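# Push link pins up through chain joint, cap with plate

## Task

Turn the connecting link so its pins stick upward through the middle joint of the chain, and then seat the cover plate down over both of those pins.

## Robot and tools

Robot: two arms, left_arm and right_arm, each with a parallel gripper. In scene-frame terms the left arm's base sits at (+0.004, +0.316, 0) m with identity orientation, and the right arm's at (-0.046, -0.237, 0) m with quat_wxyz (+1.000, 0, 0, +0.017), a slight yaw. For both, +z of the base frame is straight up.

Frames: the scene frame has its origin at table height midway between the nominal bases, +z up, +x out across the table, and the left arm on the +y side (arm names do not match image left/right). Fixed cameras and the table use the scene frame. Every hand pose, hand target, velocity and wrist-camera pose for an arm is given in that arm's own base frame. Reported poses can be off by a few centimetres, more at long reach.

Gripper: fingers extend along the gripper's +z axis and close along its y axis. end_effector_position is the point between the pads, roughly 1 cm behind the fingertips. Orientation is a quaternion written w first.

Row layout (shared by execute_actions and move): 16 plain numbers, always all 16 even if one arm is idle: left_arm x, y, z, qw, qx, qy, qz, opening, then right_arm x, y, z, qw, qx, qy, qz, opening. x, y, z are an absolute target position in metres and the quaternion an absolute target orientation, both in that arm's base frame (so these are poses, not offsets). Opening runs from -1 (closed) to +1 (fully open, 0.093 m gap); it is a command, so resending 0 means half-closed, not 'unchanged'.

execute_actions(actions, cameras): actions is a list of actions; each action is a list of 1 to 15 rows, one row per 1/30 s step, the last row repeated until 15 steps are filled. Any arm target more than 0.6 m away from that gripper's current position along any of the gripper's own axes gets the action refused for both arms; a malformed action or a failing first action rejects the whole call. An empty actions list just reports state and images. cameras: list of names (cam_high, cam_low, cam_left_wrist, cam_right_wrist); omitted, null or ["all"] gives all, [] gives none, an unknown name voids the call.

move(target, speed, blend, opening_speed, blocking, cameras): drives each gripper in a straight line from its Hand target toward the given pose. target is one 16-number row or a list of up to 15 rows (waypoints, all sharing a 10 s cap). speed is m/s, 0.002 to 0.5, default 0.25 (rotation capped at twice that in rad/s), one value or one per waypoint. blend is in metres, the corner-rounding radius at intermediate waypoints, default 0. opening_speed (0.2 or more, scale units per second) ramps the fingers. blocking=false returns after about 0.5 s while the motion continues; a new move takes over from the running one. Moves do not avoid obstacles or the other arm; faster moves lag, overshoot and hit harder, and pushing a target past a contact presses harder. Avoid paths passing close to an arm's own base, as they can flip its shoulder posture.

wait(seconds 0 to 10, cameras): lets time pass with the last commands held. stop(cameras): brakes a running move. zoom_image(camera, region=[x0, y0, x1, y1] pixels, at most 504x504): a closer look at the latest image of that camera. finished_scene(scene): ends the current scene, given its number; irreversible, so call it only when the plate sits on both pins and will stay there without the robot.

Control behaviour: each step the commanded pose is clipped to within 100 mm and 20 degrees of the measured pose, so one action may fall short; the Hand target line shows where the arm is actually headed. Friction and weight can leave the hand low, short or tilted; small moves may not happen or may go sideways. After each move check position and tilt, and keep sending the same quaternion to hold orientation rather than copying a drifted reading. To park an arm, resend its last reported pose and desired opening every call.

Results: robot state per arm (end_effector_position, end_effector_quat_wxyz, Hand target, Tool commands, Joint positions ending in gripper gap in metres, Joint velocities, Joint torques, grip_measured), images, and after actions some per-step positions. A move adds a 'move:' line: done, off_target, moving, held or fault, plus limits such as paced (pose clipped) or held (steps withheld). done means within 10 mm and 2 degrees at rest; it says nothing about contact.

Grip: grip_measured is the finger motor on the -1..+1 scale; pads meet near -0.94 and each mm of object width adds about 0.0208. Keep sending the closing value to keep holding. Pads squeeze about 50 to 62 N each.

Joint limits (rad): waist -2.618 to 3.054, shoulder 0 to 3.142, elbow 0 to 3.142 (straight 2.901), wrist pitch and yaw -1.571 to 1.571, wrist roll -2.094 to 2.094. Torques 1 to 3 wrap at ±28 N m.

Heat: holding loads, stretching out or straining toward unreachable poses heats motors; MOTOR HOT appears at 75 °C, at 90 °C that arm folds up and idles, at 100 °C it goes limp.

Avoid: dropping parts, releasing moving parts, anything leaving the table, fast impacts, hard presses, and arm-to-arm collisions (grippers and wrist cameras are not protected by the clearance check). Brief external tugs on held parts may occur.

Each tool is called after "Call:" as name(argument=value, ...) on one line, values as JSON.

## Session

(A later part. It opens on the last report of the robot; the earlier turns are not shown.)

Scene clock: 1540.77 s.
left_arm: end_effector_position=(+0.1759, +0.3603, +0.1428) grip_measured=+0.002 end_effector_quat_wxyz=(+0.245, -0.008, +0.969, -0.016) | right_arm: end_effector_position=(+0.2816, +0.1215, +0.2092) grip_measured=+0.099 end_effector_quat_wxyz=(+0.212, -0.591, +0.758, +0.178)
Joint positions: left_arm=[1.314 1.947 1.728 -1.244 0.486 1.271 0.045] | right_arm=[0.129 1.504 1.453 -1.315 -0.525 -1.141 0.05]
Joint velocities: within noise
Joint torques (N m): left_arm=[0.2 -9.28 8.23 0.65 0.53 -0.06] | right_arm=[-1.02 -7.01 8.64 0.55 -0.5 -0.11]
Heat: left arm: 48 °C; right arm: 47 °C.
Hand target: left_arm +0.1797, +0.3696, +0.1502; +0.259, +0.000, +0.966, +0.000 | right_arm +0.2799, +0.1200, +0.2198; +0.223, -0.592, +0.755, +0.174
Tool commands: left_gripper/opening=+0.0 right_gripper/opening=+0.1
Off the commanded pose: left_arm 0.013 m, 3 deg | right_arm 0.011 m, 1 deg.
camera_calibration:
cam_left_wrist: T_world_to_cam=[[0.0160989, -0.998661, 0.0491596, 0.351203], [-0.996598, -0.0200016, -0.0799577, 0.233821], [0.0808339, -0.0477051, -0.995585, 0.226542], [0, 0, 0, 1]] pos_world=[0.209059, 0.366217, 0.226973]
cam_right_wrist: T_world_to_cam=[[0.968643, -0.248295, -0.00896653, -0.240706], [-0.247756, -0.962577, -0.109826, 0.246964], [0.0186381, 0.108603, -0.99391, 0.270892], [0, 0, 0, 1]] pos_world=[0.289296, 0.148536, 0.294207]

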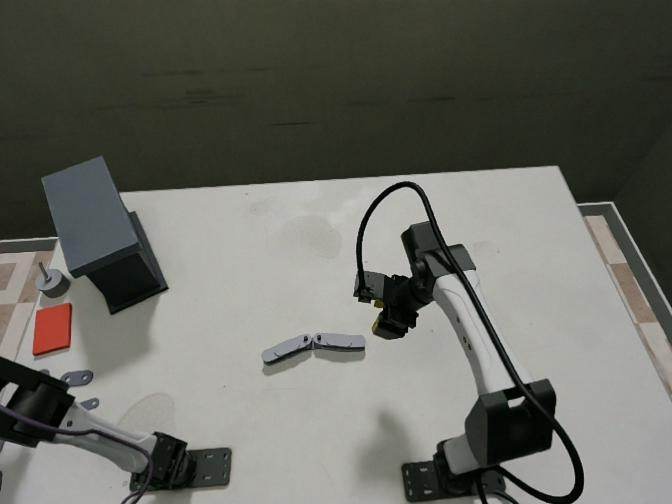

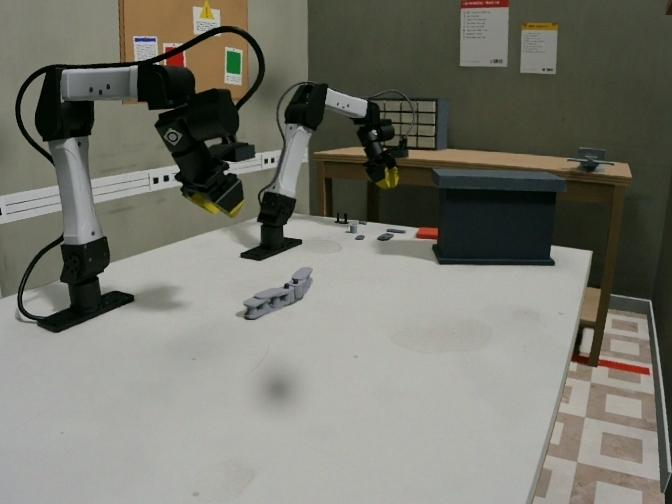

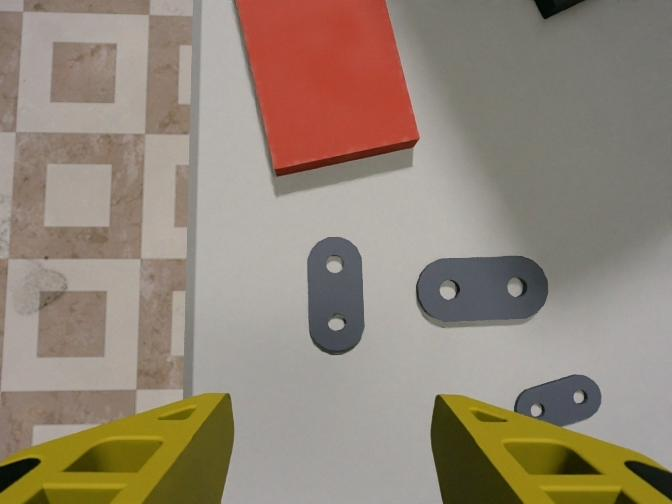

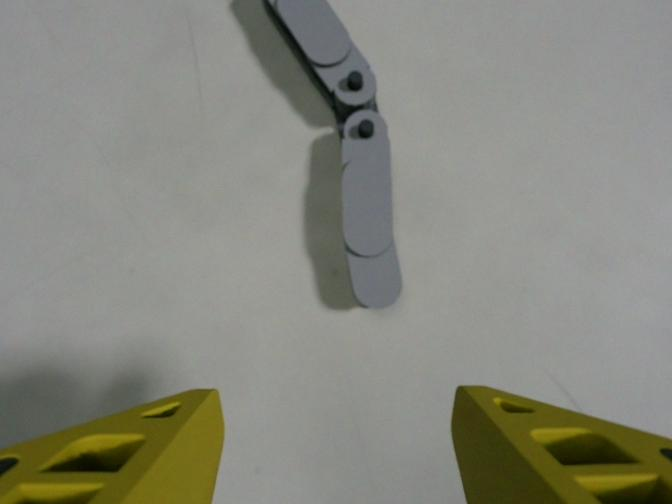

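Call:
move(target=[0.208,0.363,0.085,0.2587,-0.0068,0.9656,0.0253,0.0,0.28,0.12,0.22,0.2226,-0.5918,0.7547,0.1745,0.1], speed=0.12, cameras=["cam_high","cam_low","cam_left_wrist"])

Scene clock: 1578.57 s.
left_arm: end_effector_position=(+0.2071, +0.3617, +0.0801) grip_measured=+0.002 end_effector_quat_wxyz=(+0.260, -0.007, +0.966, +0.012) | right_arm: end_effector_position=(+0.2816, +0.1216, +0.2093) grip_measured=+0.099 end_effector_quat_wxyz=(+0.212, -0.591, +0.758, +0.178)
Joint positions: left_arm=[1.24 1.947 1.462 -0.871 0.484 1.172 0.045] | right_arm=[0.129 1.504 1.453 -1.315 -0.525 -1.141 0.05]
Joint velocities: within noise
Joint torques (N m): left_arm=[-0.75 -12.25 4.97 0.89 0.21 -0.25] | right_arm=[-1.06 -7.06 8.59 0.61 -0.52 -0.09]
Heat: left arm: 49 °C; right arm: 48 °C.
Hand target: left_arm +0.2080, +0.3629, +0.0851; +0.259, -0.007, +0.966, +0.025 | right_arm +0.2799, +0.1201, +0.2198; +0.223, -0.592, +0.755, +0.174
Off the commanded pose: left_arm 0.005 m, 2 deg | right_arm 0.011 m, 1 deg.
move: off_target (right_arm)
camera_calibration:
cam_left_wrist: T_world_to_cam=[[0.0283745, -0.999585, -0.0048762, 0.35729], [-0.993498, -0.027663, -0.110434, 0.264431], [0.110253, 0.007978, -0.993872, 0.135235], [0, 0, 0, 1]] pos_world=[0.237664, 0.363378, 0.16535]
Images, in order (width x height): cam_high 672x504, cam_low 672x504, cam_left_wrist 672x504.

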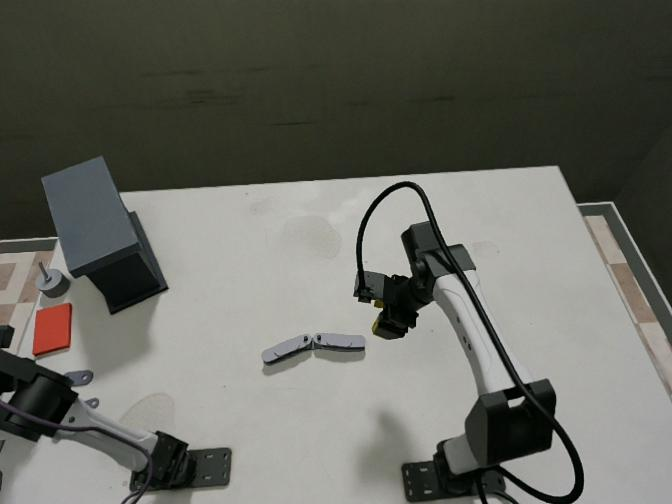

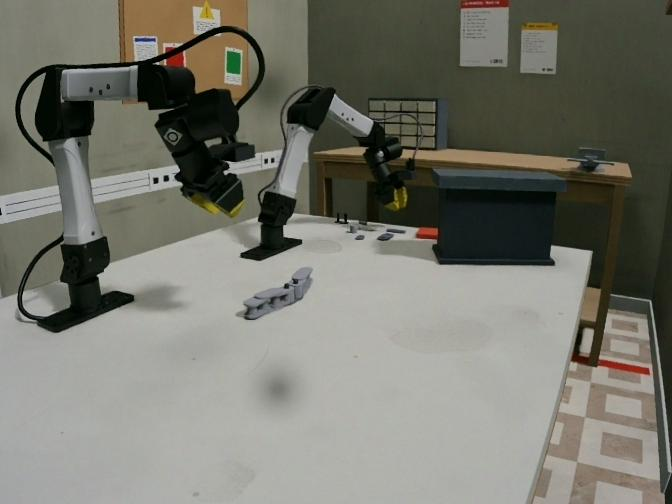

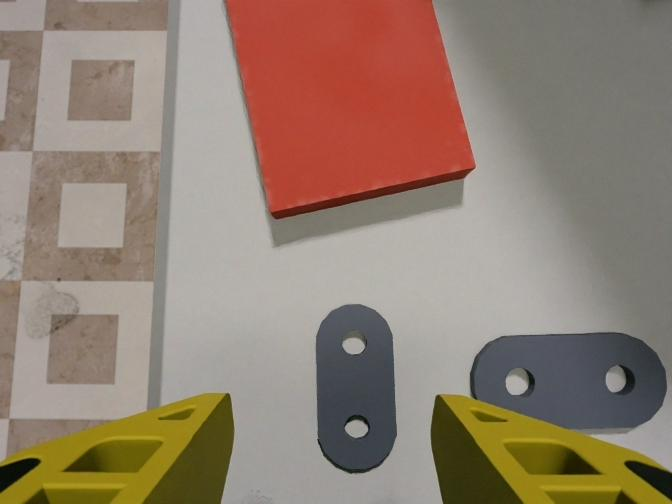

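Call:
move(target=[0.205,0.356,0.045,0.2585,-0.0124,0.9648,0.0463,0.0,0.28,0.12,0.22,0.2226,-0.5918,0.7547,0.1745,0.1], speed=0.08, cameras=["cam_left_wrist"])

Scene clock: 1595.03 s.
left_arm: end_effector_position=(+0.2026, +0.3533, +0.0343) grip_measured=+0.002 end_effector_quat_wxyz=(+0.257, -0.016, +0.966, +0.026) | right_arm: end_effector_position=(+0.2816, +0.1216, +0.2093) grip_measured=+0.099 end_effector_quat_wxyz=(+0.212, -0.591, +0.758, +0.178)
Joint positions: left_arm=[1.237 1.947 1.269 -0.646 0.465 1.146 0.045] | right_arm=[0.129 1.504 1.453 -1.315 -0.525 -1.141 0.05]
Joint velocities: within noise
Joint torques (N m): left_arm=[-0.98 -13.38 4.86 0.92 0.23 -0.3] | right_arm=[-0.94 -7.06 8.72 0.56 -0.47 -0.05]
Heat: left arm: 52 °C; right arm: 48 °C.
Hand target: left_arm +0.2050, +0.3559, +0.0451; +0.259, -0.012, +0.965, +0.046 | right_arm +0.2799, +0.1201, +0.2198; +0.223, -0.592, +0.755, +0.174
Off the commanded pose: left_arm 0.011 m, 2 deg | right_arm 0.011 m, 1 deg.
move: off_target (left_arm, right_arm)
camera_calibration:
cam_left_wrist: T_world_to_cam=[[0.0519727, -0.998257, -0.0279668, 0.344359], [-0.993248, -0.0487628, -0.105266, 0.261953], [0.103718, 0.0332489, -0.994051, 0.0826769], [0, 0, 0, 1]] pos_world=[0.233712, 0.353784, 0.11939]
Images, in order (width x height): cam_left_wrist 672x504.

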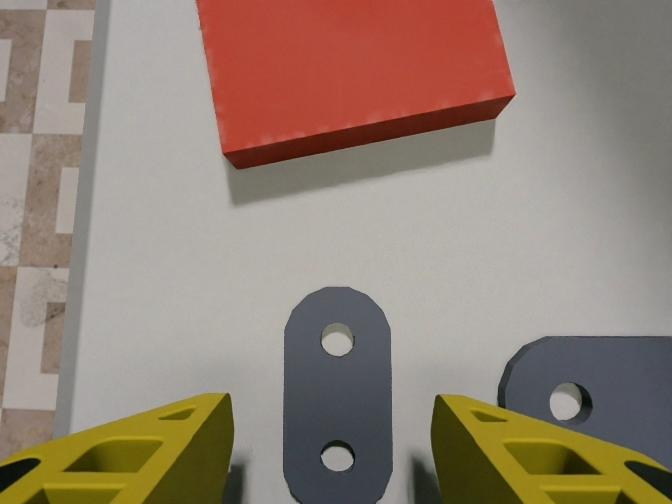

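Call:
move(target=[0.207,0.357,0.027,0.2585,-0.0124,0.9648,0.0463,0.0,0.28,0.12,0.22,0.2226,-0.5918,0.7547,0.1745,0.1], speed=0.05, cameras=["cam_left_wrist","cam_low"])

Call:
zoom_image(camera="cam_low", region=[320, 140, 460, 260])

Scene clock: 1611.00 s.
left_arm: end_effector_position=(+0.2056, +0.3568, +0.0294) grip_measured=+0.002 end_effector_quat_wxyz=(+0.262, -0.011, +0.964, +0.042) | right_arm: end_effector_position=(+0.2816, +0.1216, +0.2093) grip_measured=+0.099 end_effector_quat_wxyz=(+0.212, -0.591, +0.758, +0.178)
Joint positions: left_arm=[1.232 1.947 1.239 -0.579 0.463 1.141 0.045] | right_arm=[0.129 1.504 1.453 -1.315 -0.525 -1.141 0.05]
Joint velocities: within noise
Joint torques (N m): left_arm=[-0.92 -9.89 4.81 0.97 0.21 -0.3] | right_arm=[-1.01 -7.24 8.77 0.53 -0.45 -0.07]
Heat: left arm: 55 °C; right arm: 48 °C.
Hand target: left_arm +0.2070, +0.3570, +0.0271; +0.259, -0.012, +0.965, +0.046 | right_arm +0.2799, +0.1201, +0.2198; +0.223, -0.592, +0.755, +0.174
Off the commanded pose: left_arm 0.003 m, 1 deg | right_arm 0.011 m, 1 deg.
move: off_target (right_arm)
camera_calibration:
cam_left_wrist: T_world_to_cam=[[0.0519371, -0.996833, -0.0602192, 0.347978], [-0.992081, -0.0445961, -0.117419, 0.26325], [0.114361, 0.0658407, -0.991255, 0.0635586], [0, 0, 0, 1]] pos_world=[0.235823, 0.354432, 0.114868]
Images, in order (width x height): cam_low 672x504, cam_left_wrist 672x504.

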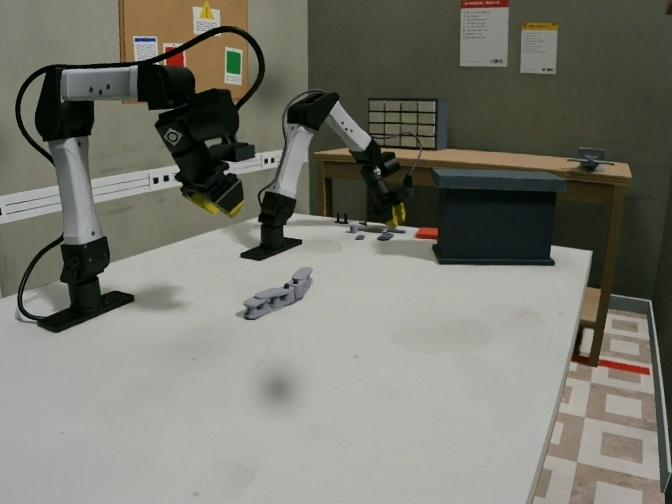

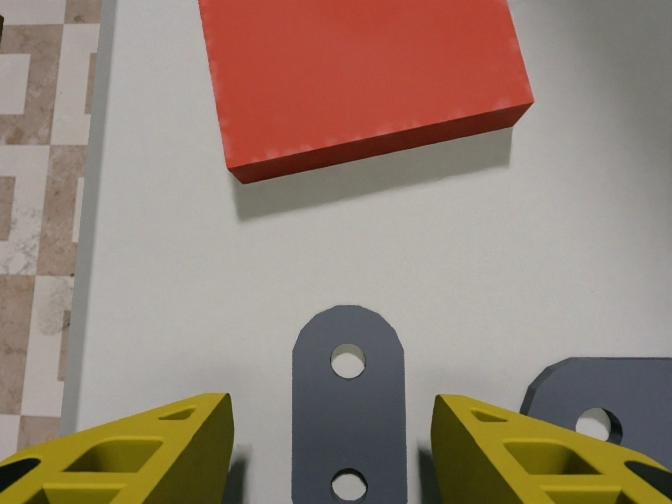

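Scaled by 3.600 from the camera's 672x504 image, which has a finer 960x720 frame.

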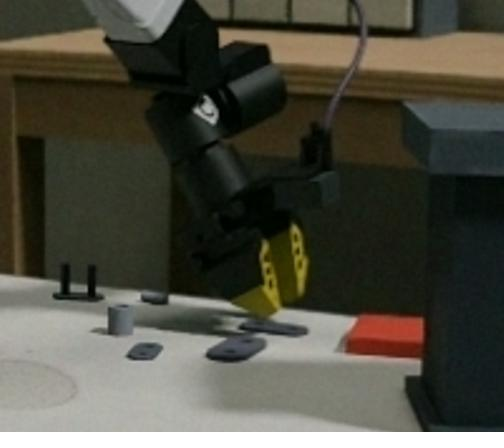

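Call:
move(target=[0.207,0.357,0.027,0.2587,-0.0337,0.9653,0.0090,0.0,0.28,0.12,0.22,0.2226,-0.5918,0.7547,0.1745,0.1], speed=0.05, cameras=["cam_left_wrist"])

Scene clock: 1622.80 s.
left_arm: end_effector_position=(+0.2034, +0.3506, +0.0234) grip_measured=+0.002 end_effector_quat_wxyz=(+0.251, -0.030, +0.968, +0.009) | right_arm: end_effector_position=(+0.2816, +0.1216, +0.2093) grip_measured=+0.099 end_effector_quat_wxyz=(+0.212, -0.591, +0.758, +0.178)
Joint positions: left_arm=[1.232 1.978 1.273 -0.649 0.463 1.119 0.045] | right_arm=[0.129 1.504 1.453 -1.315 -0.525 -1.141 0.05]
Joint velocities: within noise
Joint torques (N m): left_arm=[0.06 -8.62 7.94 0.66 0.47 -0.28] | right_arm=[-1.01 -7.35 8.85 0.54 -0.51 -0.09]
Heat: left arm: 54 °C; right arm: 48 °C.
Hand target: left_arm +0.2069, +0.3568, +0.0269; +0.259, -0.034, +0.965, +0.009 | right_arm +0.2799, +0.1201, +0.2198; +0.223, -0.592, +0.755, +0.174
Off the commanded pose: left_arm 0.008 m, 1 deg | right_arm 0.011 m, 1 deg.
move: off_target (right_arm)
camera_calibration:
cam_left_wrist: T_world_to_cam=[[0.0706616, -0.997427, 0.0120827, 0.336259], [-0.993186, -0.0714762, -0.0920508, 0.269085], [0.0926775, -0.00549588, -0.995681, 0.087723], [0, 0, 0, 1]] pos_world=[0.23536, 0.355109, 0.108051]
Images, in order (width x height): cam_left_wrist 672x504.

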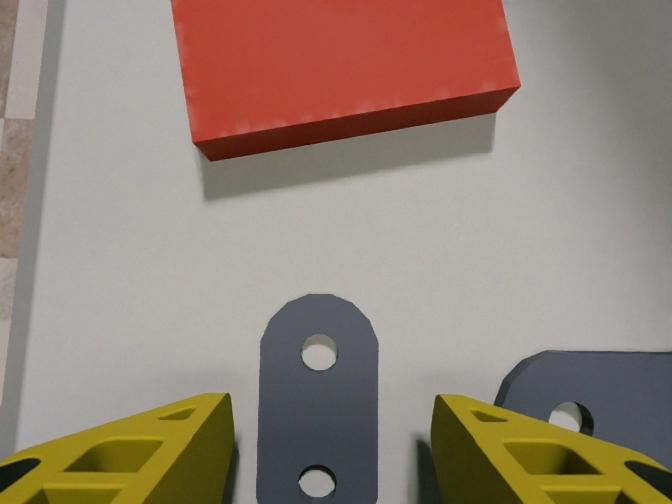

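Call:
move(target=[0.208,0.3615,0.017,0.2587,-0.0337,0.9653,0.0090,0.0,0.28,0.12,0.22,0.2226,-0.5918,0.7547,0.1745,0.1], speed=0.04, cameras=["cam_left_wrist","cam_low"])

Call:
zoom_image(camera="cam_low", region=[360, 190, 430, 250])

Scene clock: 1630.17 s.
left_arm: end_effector_position=(+0.2034, +0.3503, +0.0139) grip_measured=+0.002 end_effector_quat_wxyz=(+0.248, -0.032, +0.968, +0.000) | right_arm: end_effector_position=(+0.2816, +0.1216, +0.2093) grip_measured=+0.099 end_effector_quat_wxyz=(+0.212, -0.591, +0.758, +0.178)
Joint positions: left_arm=[1.232 2.008 1.279 -0.646 0.464 1.119 0.045] | right_arm=[0.129 1.504 1.453 -1.315 -0.525 -1.141 0.05]
Joint velocities: within noise
Joint torques (N m): left_arm=[0.25 -8.61 7.75 0.84 0.47 -0.26] | right_arm=[-1.09 -7.06 8.55 0.61 -0.52 -0.06]
Heat: left arm: 53 °C; right arm: 48 °C.
Hand target: left_arm +0.2078, +0.3612, +0.0173; +0.259, -0.034, +0.965, +0.009 | right_arm +0.2799, +0.1201, +0.2198; +0.223, -0.592, +0.755, +0.174
Off the commanded pose: left_arm 0.013 m, 2 deg | right_arm 0.011 m, 1 deg.
move: off_target (left_arm, right_arm)
camera_calibration:
cam_left_wrist: T_world_to_cam=[[0.0706431, -0.997, 0.0316186, 0.335689], [-0.993751, -0.0730885, -0.0843673, 0.268791], [0.0864252, -0.025461, -0.995933, 0.0865184], [0, 0, 0, 1]] pos_world=[0.235919, 0.35653, 0.0982297]
Images, in order (width x height): cam_low 672x504, cam_left_wrist 672x504.

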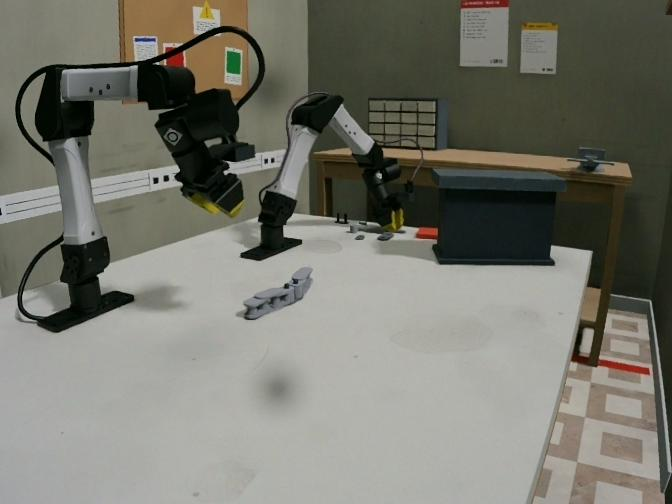

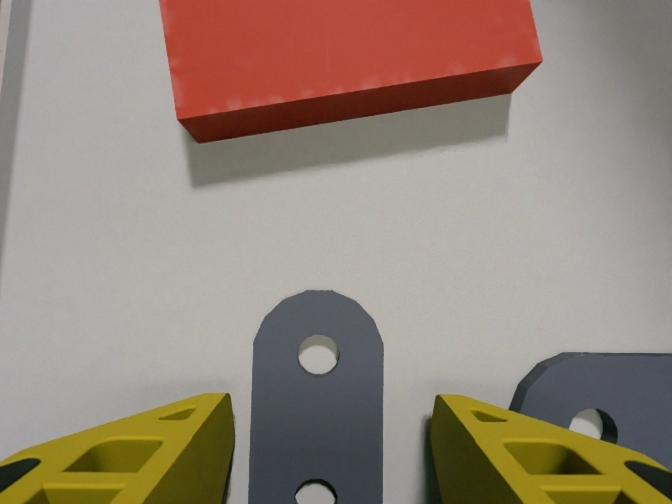

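Scaled by 7.200 from the camera's 672x504 image, which has a finer 960x720 frame.

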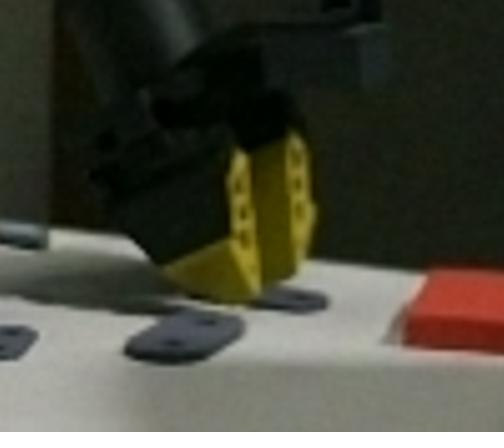

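Call:
move(target=[0.208,0.3655,0.013,0.2587,-0.0337,0.9653,0.0090,0.0,0.28,0.12,0.22,0.2226,-0.5918,0.7547,0.1745,0.1], speed=0.03, cameras=["cam_left_wrist","cam_low"])

Call:
zoom_image(camera="cam_low", region=[360, 190, 430, 250])

Scene clock: 1645.47 s.
left_arm: end_effector_position=(+0.2053, +0.3532, +0.0122) grip_measured=+0.002 end_effector_quat_wxyz=(+0.250, -0.032, +0.968, -0.001) | right_arm: end_effector_position=(+0.2816, +0.1216, +0.2093) grip_measured=+0.099 end_effector_quat_wxyz=(+0.212, -0.591, +0.758, +0.178)
Joint positions: left_arm=[1.232 2.023 1.292 -0.644 0.468 1.119 0.045] | right_arm=[0.129 1.504 1.453 -1.315 -0.525 -1.141 0.05]
Joint velocities: within noise
Joint torques (N m): left_arm=[0.58 -8.18 7.72 0.87 0.42 -0.21] | right_arm=[-1.01 -7.15 8.55 0.59 -0.52 -0.08]
Heat: left arm: 53 °C; right arm: 48 °C.
Hand target: left_arm +0.2077, +0.3651, +0.0132; +0.259, -0.034, +0.965, +0.009 | right_arm +0.2799, +0.1201, +0.2198; +0.223, -0.592, +0.755, +0.174
Off the commanded pose: left_arm 0.013 m, 2 deg | right_arm 0.011 m, 1 deg.
move: off_target (left_arm, right_arm)
camera_calibration:
cam_left_wrist: T_world_to_cam=[[0.0695292, -0.997027, 0.0332039, 0.338757], [-0.993412, -0.0722397, -0.08896, 0.270369], [0.0910941, -0.0267998, -0.995482, 0.0843076], [0, 0, 0, 1]] pos_world=[0.237354, 0.359541, 0.0967306]
Images, in order (width x height): cam_low 672x504, cam_left_wrist 672x504.

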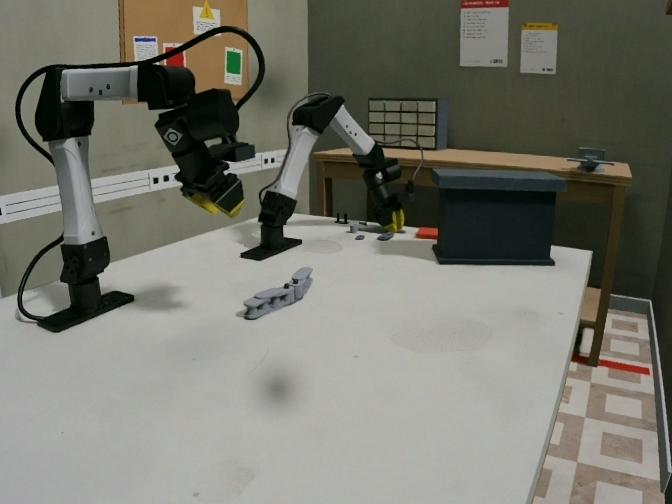

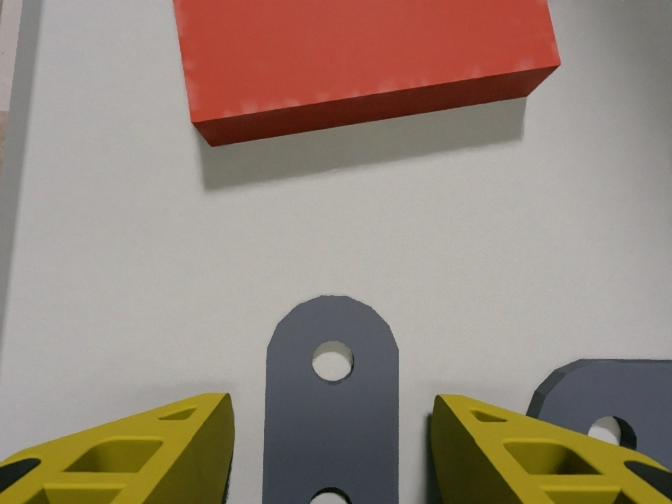

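Scaled by 7.200 from the camera's 672x504 image, which has a finer 960x720 frame.

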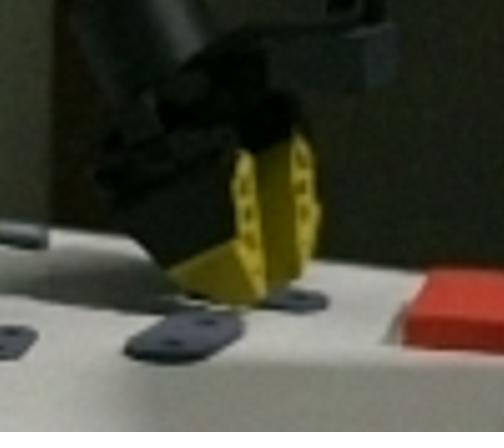

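Call:
move(target=[0.207,0.3655,0.009,0.2587,-0.0337,0.9653,0.0090,0.0,0.28,0.12,0.22,0.2226,-0.5918,0.7547,0.1745,0.1], speed=0.03, cameras=["cam_left_wrist","cam_low"])

Call:
zoom_image(camera="cam_low", region=[360, 190, 430, 250])

Scene clock: 1652.43 s.
left_arm: end_effector_position=(+0.2052, +0.3532, +0.0121) grip_measured=+0.002 end_effector_quat_wxyz=(+0.253, -0.033, +0.967, -0.003) | right_arm: end_effector_position=(+0.2816, +0.1216, +0.2093) grip_measured=+0.099 end_effector_quat_wxyz=(+0.212, -0.591, +0.758, +0.178)
Joint positions: left_arm=[1.234 2.024 1.292 -0.644 0.475 1.119 0.045] | right_arm=[0.129 1.504 1.453 -1.315 -0.525 -1.141 0.05]
Joint velocities: within noise
Joint torques (N m): left_arm=[0.55 -7.72 7.02 1.01 0.36 -0.18] | right_arm=[-0.92 -7.32 8.64 0.55 -0.51 -0.12]
Heat: left arm: 52 °C; right arm: 48 °C.
Hand target: left_arm +0.2068, +0.3650, +0.0092; +0.259, -0.034, +0.965, +0.009 | right_arm +0.2799, +0.1201, +0.2198; +0.223, -0.592, +0.755, +0.174
Off the commanded pose: left_arm 0.013 m, 2 deg | right_arm 0.011 m, 1 deg.
move: off_target (left_arm, right_arm)
camera_calibration:
cam_left_wrist: T_world_to_cam=[[0.0706583, -0.996804, 0.0372749, 0.338368], [-0.992778, -0.0739067, -0.0945011, 0.27083], [0.0969539, -0.0303284, -0.994827, 0.084282], [0, 0, 0, 1]] pos_world=[0.236794, 0.359859, 0.0968271]
Images, in order (width x height): cam_low 672x504, cam_left_wrist 672x504.

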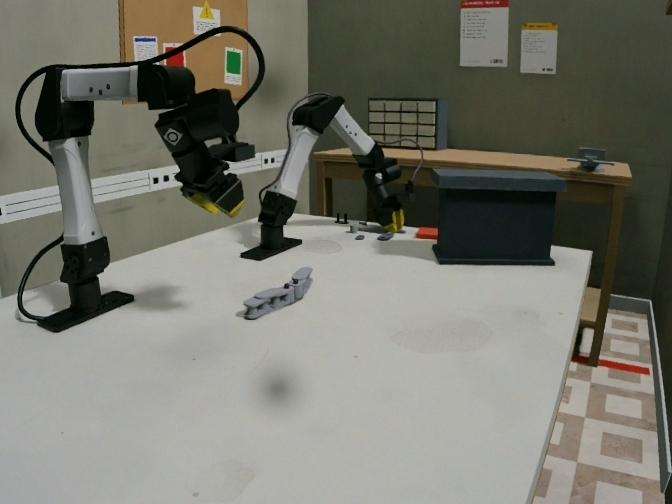

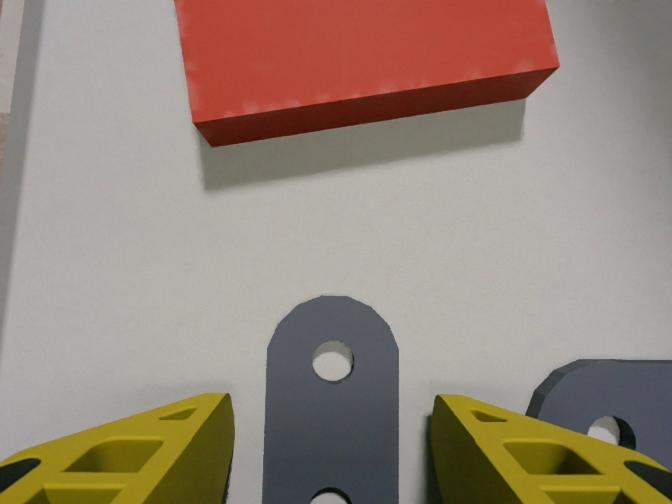

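Scaled by 7.200 from the camera's 672x504 image, which has a finer 960x720 frame.

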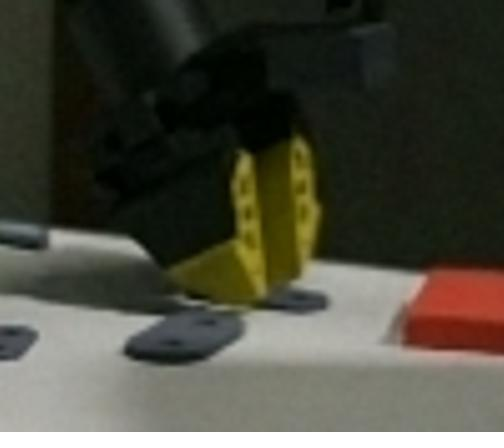

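Call:
move(target=[0.207,0.3655,0.010,0.2587,-0.0337,0.9653,0.0090,-0.65,0.28,0.12,0.22,0.2226,-0.5918,0.7547,0.1745,0.1], speed=0.03, opening_speed=0.6, cameras=["cam_left_wrist","cam_low"])

Call:
zoom_image(camera="cam_low", region=[360, 190, 430, 250])

Scene clock: 1658.97 s.
left_arm: end_effector_position=(+0.2055, +0.3587, +0.0118) grip_measured=-0.459 end_effector_quat_wxyz=(+0.256, -0.032, +0.966, +0.007) | right_arm: end_effector_position=(+0.2816, +0.1216, +0.2093) grip_measured=+0.099 end_effector_quat_wxyz=(+0.212, -0.591, +0.758, +0.178)
Joint positions: left_arm=[1.238 2.028 1.292 -0.619 0.475 1.119 0.023] | right_arm=[0.129 1.504 1.453 -1.315 -0.525 -1.141 0.05]
Joint velocities: within noise
Joint torques (N m): left_arm=[0.16 -8.24 7.21 0.75 0.37 -0.19] | right_arm=[-1.01 -7.2 8.77 0.59 -0.51 -0.02]
Heat: left arm: 52 °C; right arm: 48 °C.
Hand target: left_arm +0.2069, +0.3653, +0.0100; +0.259, -0.034, +0.965, +0.009 | right_arm +0.2799, +0.1201, +0.2198; +0.223, -0.592, +0.755, +0.174
Off the commanded pose: left_arm 0.007 m, 0 deg | right_arm 0.011 m, 1 deg.
move: off_target (right_arm)
camera_calibration:
cam_left_wrist: T_world_to_cam=[[0.0742709, -0.997075, 0.0180164, 0.343472], [-0.991812, -0.0757368, -0.102821, 0.272061], [0.103885, -0.0102323, -0.994537, 0.0754505], [0, 0, 0, 1]] pos_world=[0.236486, 0.363845, 0.0968238]
Images, in order (width x height): cam_low 672x504, cam_left_wrist 672x504.

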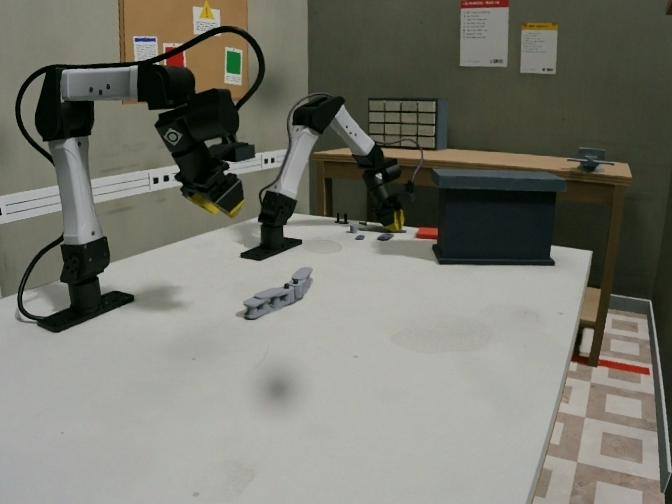

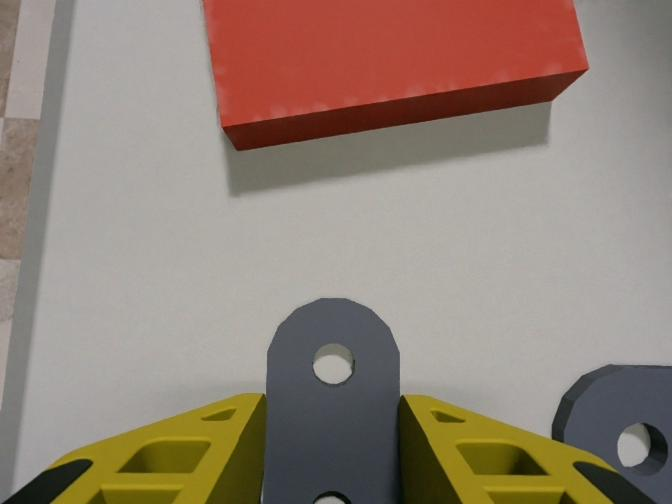

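Scaled by 7.200 from the camera's 672x504 image, which has a finer 960x720 frame.

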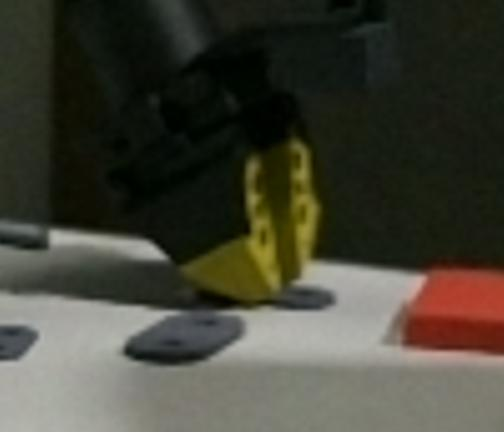

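Call:
move(target=[[0.205,0.358,0.06,0.2587,-0.0337,0.9653,0.0090,-0.65,0.28,0.12,0.22,0.2226,-0.5918,0.7547,0.1745,0.1],[0.19,0.30,0.18,0.2588,0,0.9659,0,-0.65,0.28,0.12,0.22,0.2226,-0.5918,0.7547,0.1745,0.1]], speed=0.1, blend=0.03, cameras=["cam_left_wrist","cam_low","cam_high"])

Scene clock: 1666.10 s.
left_arm: end_effector_position=(+0.1848, +0.2988, +0.1584) grip_measured=-0.459 end_effector_quat_wxyz=(+0.242, -0.015, +0.970, -0.024) | right_arm: end_effector_position=(+0.2816, +0.1216, +0.2093) grip_measured=+0.099 end_effector_quat_wxyz=(+0.212, -0.591, +0.758, +0.178)
Joint positions: left_arm=[1.238 1.728 1.512 -1.224 0.475 1.175 0.023] | right_arm=[0.129 1.504 1.453 -1.315 -0.525 -1.141 0.05]
Joint velocities: within noise
Joint torques (N m): left_arm=[-0.8 -11.7 8.29 0.46 0.49 -0.07] | right_arm=[-1.05 -6.95 8.72 0.57 -0.46 -0.08]
Heat: left arm: 52 °C; right arm: 48 °C.
Hand target: left_arm +0.1898, +0.2995, +0.1795; +0.259, +0.000, +0.966, +0.000 | right_arm +0.2799, +0.1201, +0.2198; +0.223, -0.592, +0.755, +0.174
Off the commanded pose: left_arm 0.022 m, 4 deg | right_arm 0.011 m, 1 deg.
move: off_target (left_arm, right_arm); blend cut to 0.0253 m at target 1
camera_calibration:
cam_left_wrist: T_world_to_cam=[[0.0267995, -0.997211, 0.0696594, 0.283234], [-0.996843, -0.0318694, -0.0727194, 0.245104], [0.0747366, -0.0674907, -0.994917, 0.245311], [0, 0, 0, 1]] pos_world=[0.218406, 0.306812, 0.242158]
Images, in order (width x height): cam_high 672x504, cam_low 672x504, cam_left_wrist 672x504.

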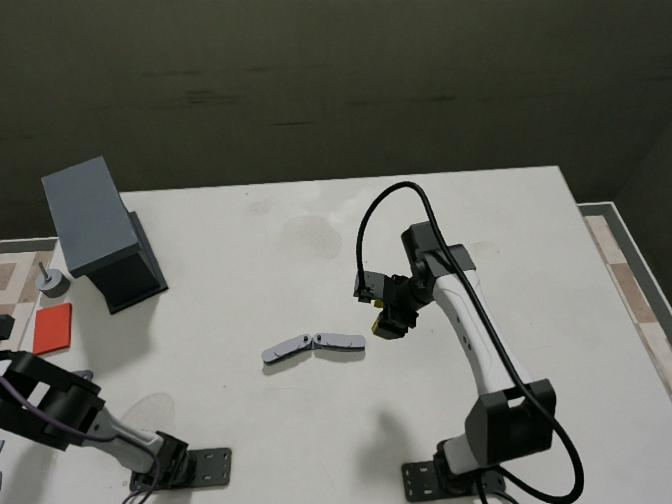

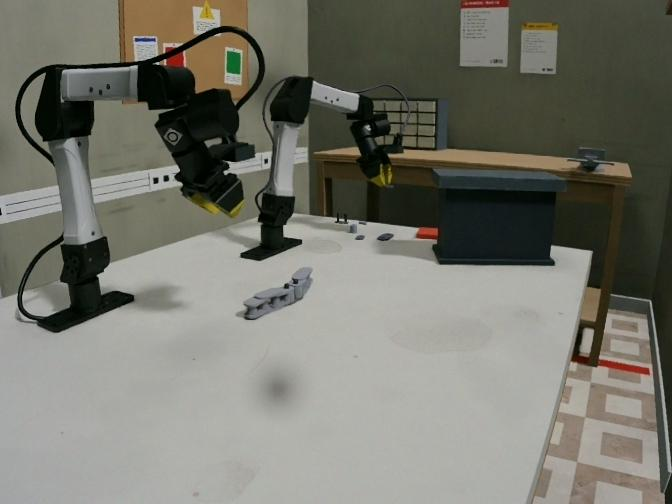

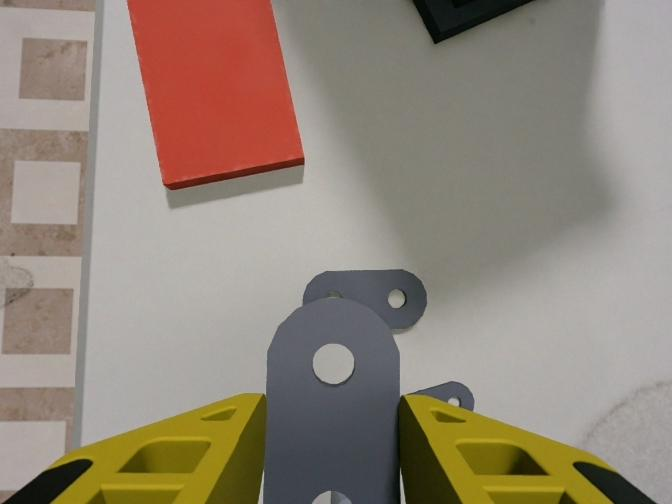

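Call:
move(target=[[0.20,0.20,0.28,0.2391,-0.3696,0.8924,0.0990,-0.65,0.31,0.10,0.20,0.35,-0.60,0.65,0.30,0.1],[0.20,0.20,0.28,0.2391,-0.3696,0.8924,0.0990,-0.65,0.33,0.12,0.12,0.4402,-0.5534,0.5534,0.4402,0.1]], speed=0.15, blend=0.02)

Scene clock: 1696.10 s.
left_arm: end_effector_position=(+0.1995, +0.1990, +0.2632) grip_measured=-0.459 end_effector_quat_wxyz=(+0.217, -0.370, +0.900, +0.083) | right_arm: end_effector_position=(+0.3272, +0.1209, +0.1202) grip_measured=+0.099 end_effector_quat_wxyz=(-0.440, +0.558, -0.553, -0.435)
Joint positions: left_arm=[0.794 1.289 1.51 -1.324 0.016 0.01 0.023] | right_arm=[-0.13 2.06 1.316 -1.319 -1.302 -2.088 0.05]
Joint velocities: within noise
Joint torques (N m): left_arm=[-0.98 -5.86 8.4 1.24 -0.14 -0.29] | right_arm=[-0.65 -7.5 6.3 -0.62 -0.68 -0.04]
Heat: left arm: 54 °C; right arm: 48 °C.
Hand target: left_arm +0.1997, +0.1996, +0.2798; +0.239, -0.370, +0.892, +0.099 | right_arm +0.3300, +0.1201, +0.1200; -0.440, +0.553, -0.554, -0.439
Off the commanded pose: left_arm 0.017 m, 3 deg | right_arm 0.003 m, 1 deg.
joint sent to its limit (right arm) — joint 6 (wrist roll), lower limit. The joint targets still meet the commanded pose.
move: off_target (left_arm)
camera_calibration:
cam_left_wrist: T_world_to_cam=[[0.707879, -0.705901, 0.0247056, -0.00596707], [-0.704183, -0.708019, -0.0532453, 0.335285], [0.055078, 0.020294, -0.998276, 0.329062], [0, 0, 0, 1]] pos_world=[0.222202, 0.226498, 0.346494]
cam_right_wrist: T_world_to_cam=[[0.999877, -0.012992, 0.00883943, -0.326604], [-0.00138661, -0.633276, -0.773925, 0.2073], [0.0156526, 0.773817, -0.633216, 0.0587503], [0, 0, 0, 1]] pos_world=[0.325931, 0.0815731, 0.200524]

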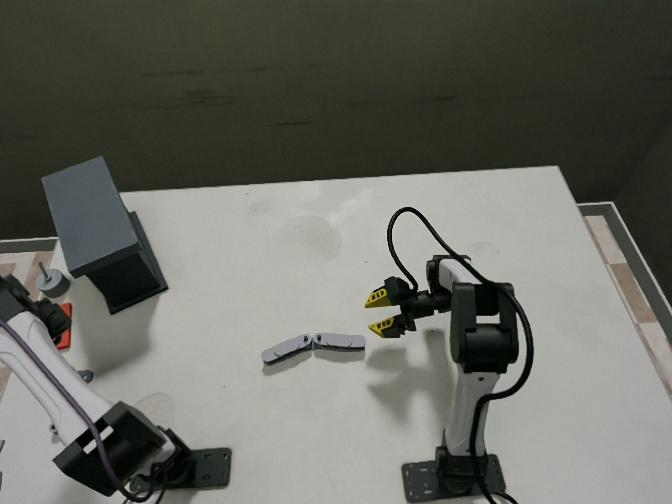

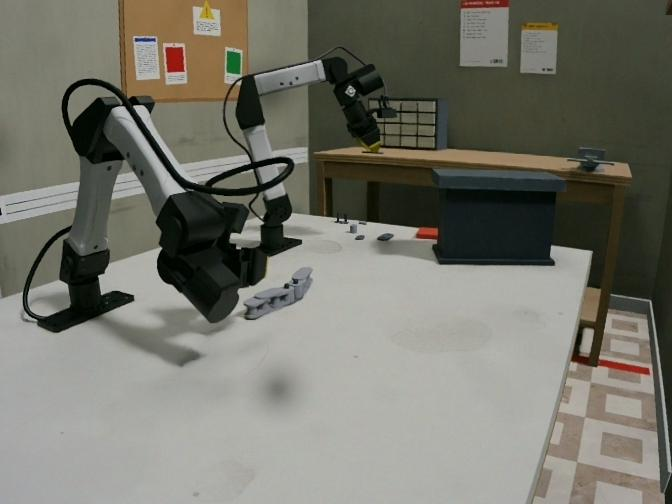

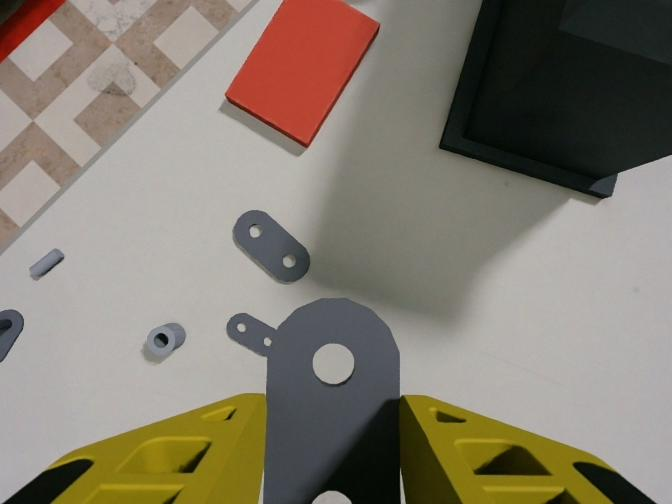

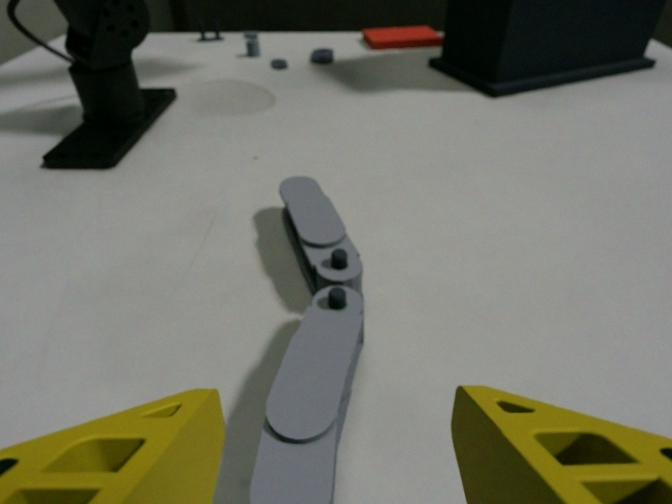

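Call:
zoom_image(camera="cam_right_wrist", region=[270, 220, 410, 325])

Scaled by 3.600 from the camera's 672x504 image, which has a finer 960x720 frame.

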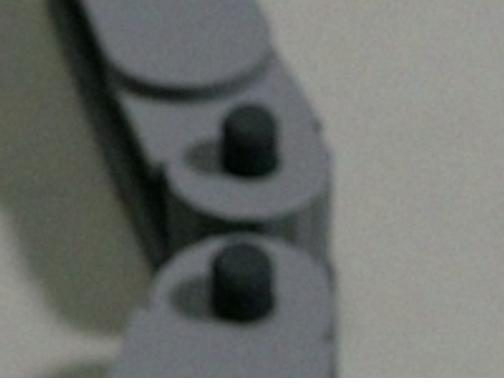

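Call:
move(target=[[0.25,0.0,0.27,0.183,-0.683,0.683,0.183,-0.65,0.33,0.12,0.12,0.4402,-0.5534,0.5534,0.4402,0.1]], speed=0.2, cameras=["cam_left_wrist"])

Scene clock: 1718.83 s.
left_arm: end_effector_position=(+0.2471, +0.0010, +0.2627) grip_measured=-0.459 end_effector_quat_wxyz=(+0.264, -0.644, +0.717, +0.038) | right_arm: end_effector_position=(+0.3271, +0.1210, +0.1203) grip_measured=+0.099 end_effector_quat_wxyz=(-0.440, +0.558, -0.553, -0.436)
Joint positions: left_arm=[-0.329 1.339 1.546 -1.566 -0.5 -1.739 0.023] | right_arm=[-0.13 2.06 1.316 -1.32 -1.302 -2.088 0.05]
Joint velocities: within noise
Joint torques (N m): left_arm=[-0.58 -3.22 7.47 0.62 -0.44 -0.25] | right_arm=[-0.49 -7.54 6.43 -0.59 -0.7 -0.11]
Heat: left arm: 50 °C; right arm: 48 °C.
Hand target: left_arm +0.2501, +0.0003, +0.2693; +0.272, -0.647, +0.712, +0.031 | right_arm +0.3299, +0.1201, +0.1200; -0.440, +0.553, -0.554, -0.439
Off the commanded pose: left_arm 0.008 m, 20 deg | right_arm 0.003 m, 1 deg.
joint sent to its limit (left arm) — joint 4 (wrist pitch), lower limit. The joint targets are off in orientation, not in position.
joint sent to its limit (right arm) — joint 6 (wrist roll), lower limit. The joint targets still meet the commanded pose.
move: off_target (left_arm); limits=paced
camera_calibration:
cam_left_wrist: T_world_to_cam=[[0.940998, -0.157462, 0.299547, -0.309815], [-0.151845, -0.987508, -0.0420929, 0.0894582], [0.302433, -0.00587547, -0.953153, 0.257085], [0, 0, 0, 1]] pos_world=[0.227368, 0.041067, 0.341611]
Images, in order (width x height): cam_left_wrist 672x504.

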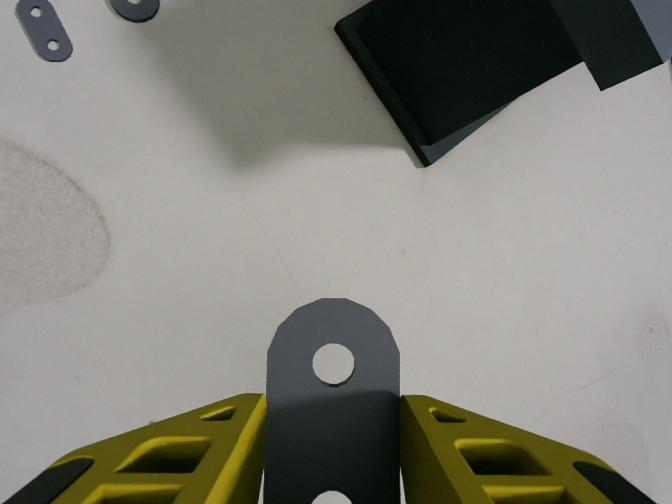

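Call:
move(target=[[0.25,0.0,0.27,0.2588,0,0.9659,0,-0.65,0.33,0.12,0.12,0.4402,-0.5534,0.5534,0.4402,0.1],[0.25,-0.12,0.24,0.1925,0.6460,0.7183,-0.1731,-0.65,0.33,0.12,0.12,0.4402,-0.5534,0.5534,0.4402,0.1]], speed=0.3, cameras=["cam_left_wrist","cam_right_wrist","cam_high"])

Scene clock: 1731.37 s.
left_arm: end_effector_position=(+0.2473, -0.1142, +0.2319) grip_measured=-0.459 end_effector_quat_wxyz=(+0.180, +0.640, +0.728, -0.168) | right_arm: end_effector_position=(+0.3271, +0.1210, +0.1203) grip_measured=+0.099 end_effector_quat_wxyz=(-0.440, +0.558, -0.553, -0.436)
Joint positions: left_arm=[-0.142 1.465 1.536 -1.513 0.482 1.268 0.023] | right_arm=[-0.13 2.06 1.316 -1.32 -1.302 -2.088 0.05]
Joint velocities: within noise
Joint torques (N m): left_arm=[-0.84 -4.36 8.03 0.48 0.57 -0.11] | right_arm=[-0.51 -7.54 6.5 -0.65 -0.65 -0.06]
Heat: left arm: 47 °C; right arm: 48 °C.
Hand target: left_arm +0.2498, -0.1198, +0.2399; +0.193, +0.646, +0.718, -0.173 | right_arm +0.3299, +0.1201, +0.1199; -0.440, +0.553, -0.554, -0.439
Off the commanded pose: left_arm 0.010 m, 2 deg | right_arm 0.003 m, 1 deg.
joint sent to its limit (right arm) — joint 6 (wrist roll), lower limit. The joint targets still meet the commanded pose.
move: done
camera_calibration:
cam_left_wrist: T_world_to_cam=[[-0.99064, -0.133478, 0.0285694, 0.224409], [-0.135402, 0.987407, -0.0818211, 0.205104], [-0.0172883, -0.0849236, -0.996237, 0.307017], [0, 0, 0, 1]] pos_world=[0.255388, -0.146494, 0.316232]
cam_right_wrist: T_world_to_cam=[[0.99988, -0.0129983, 0.00848384, -0.326475], [-0.0016584, -0.632903, -0.774229, 0.207491], [0.0154331, 0.774122, -0.632848, 0.0587956], [0, 0, 0, 1]] pos_world=[0.325872, 0.0815631, 0.200624]
Images, in order (width x height): cam_high 672x504, cam_left_wrist 672x504, cam_right_wrist 672x504.

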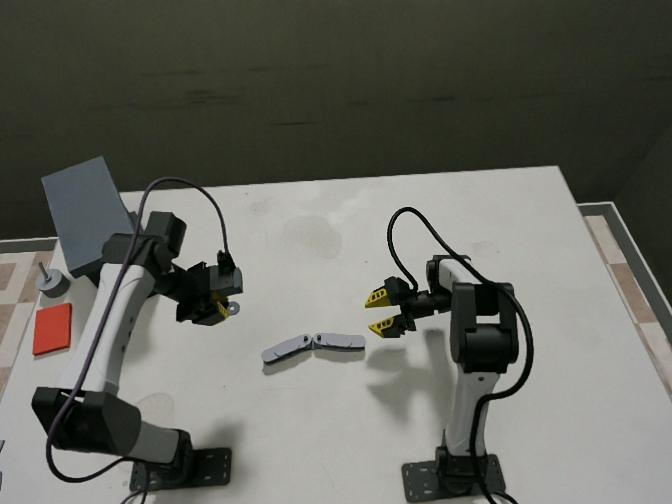

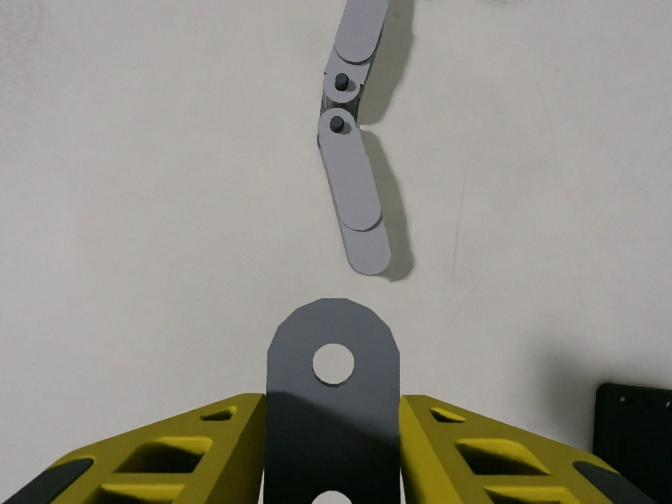

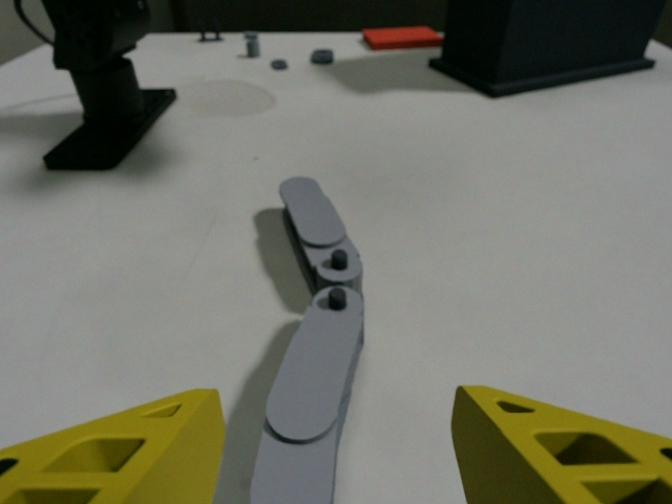

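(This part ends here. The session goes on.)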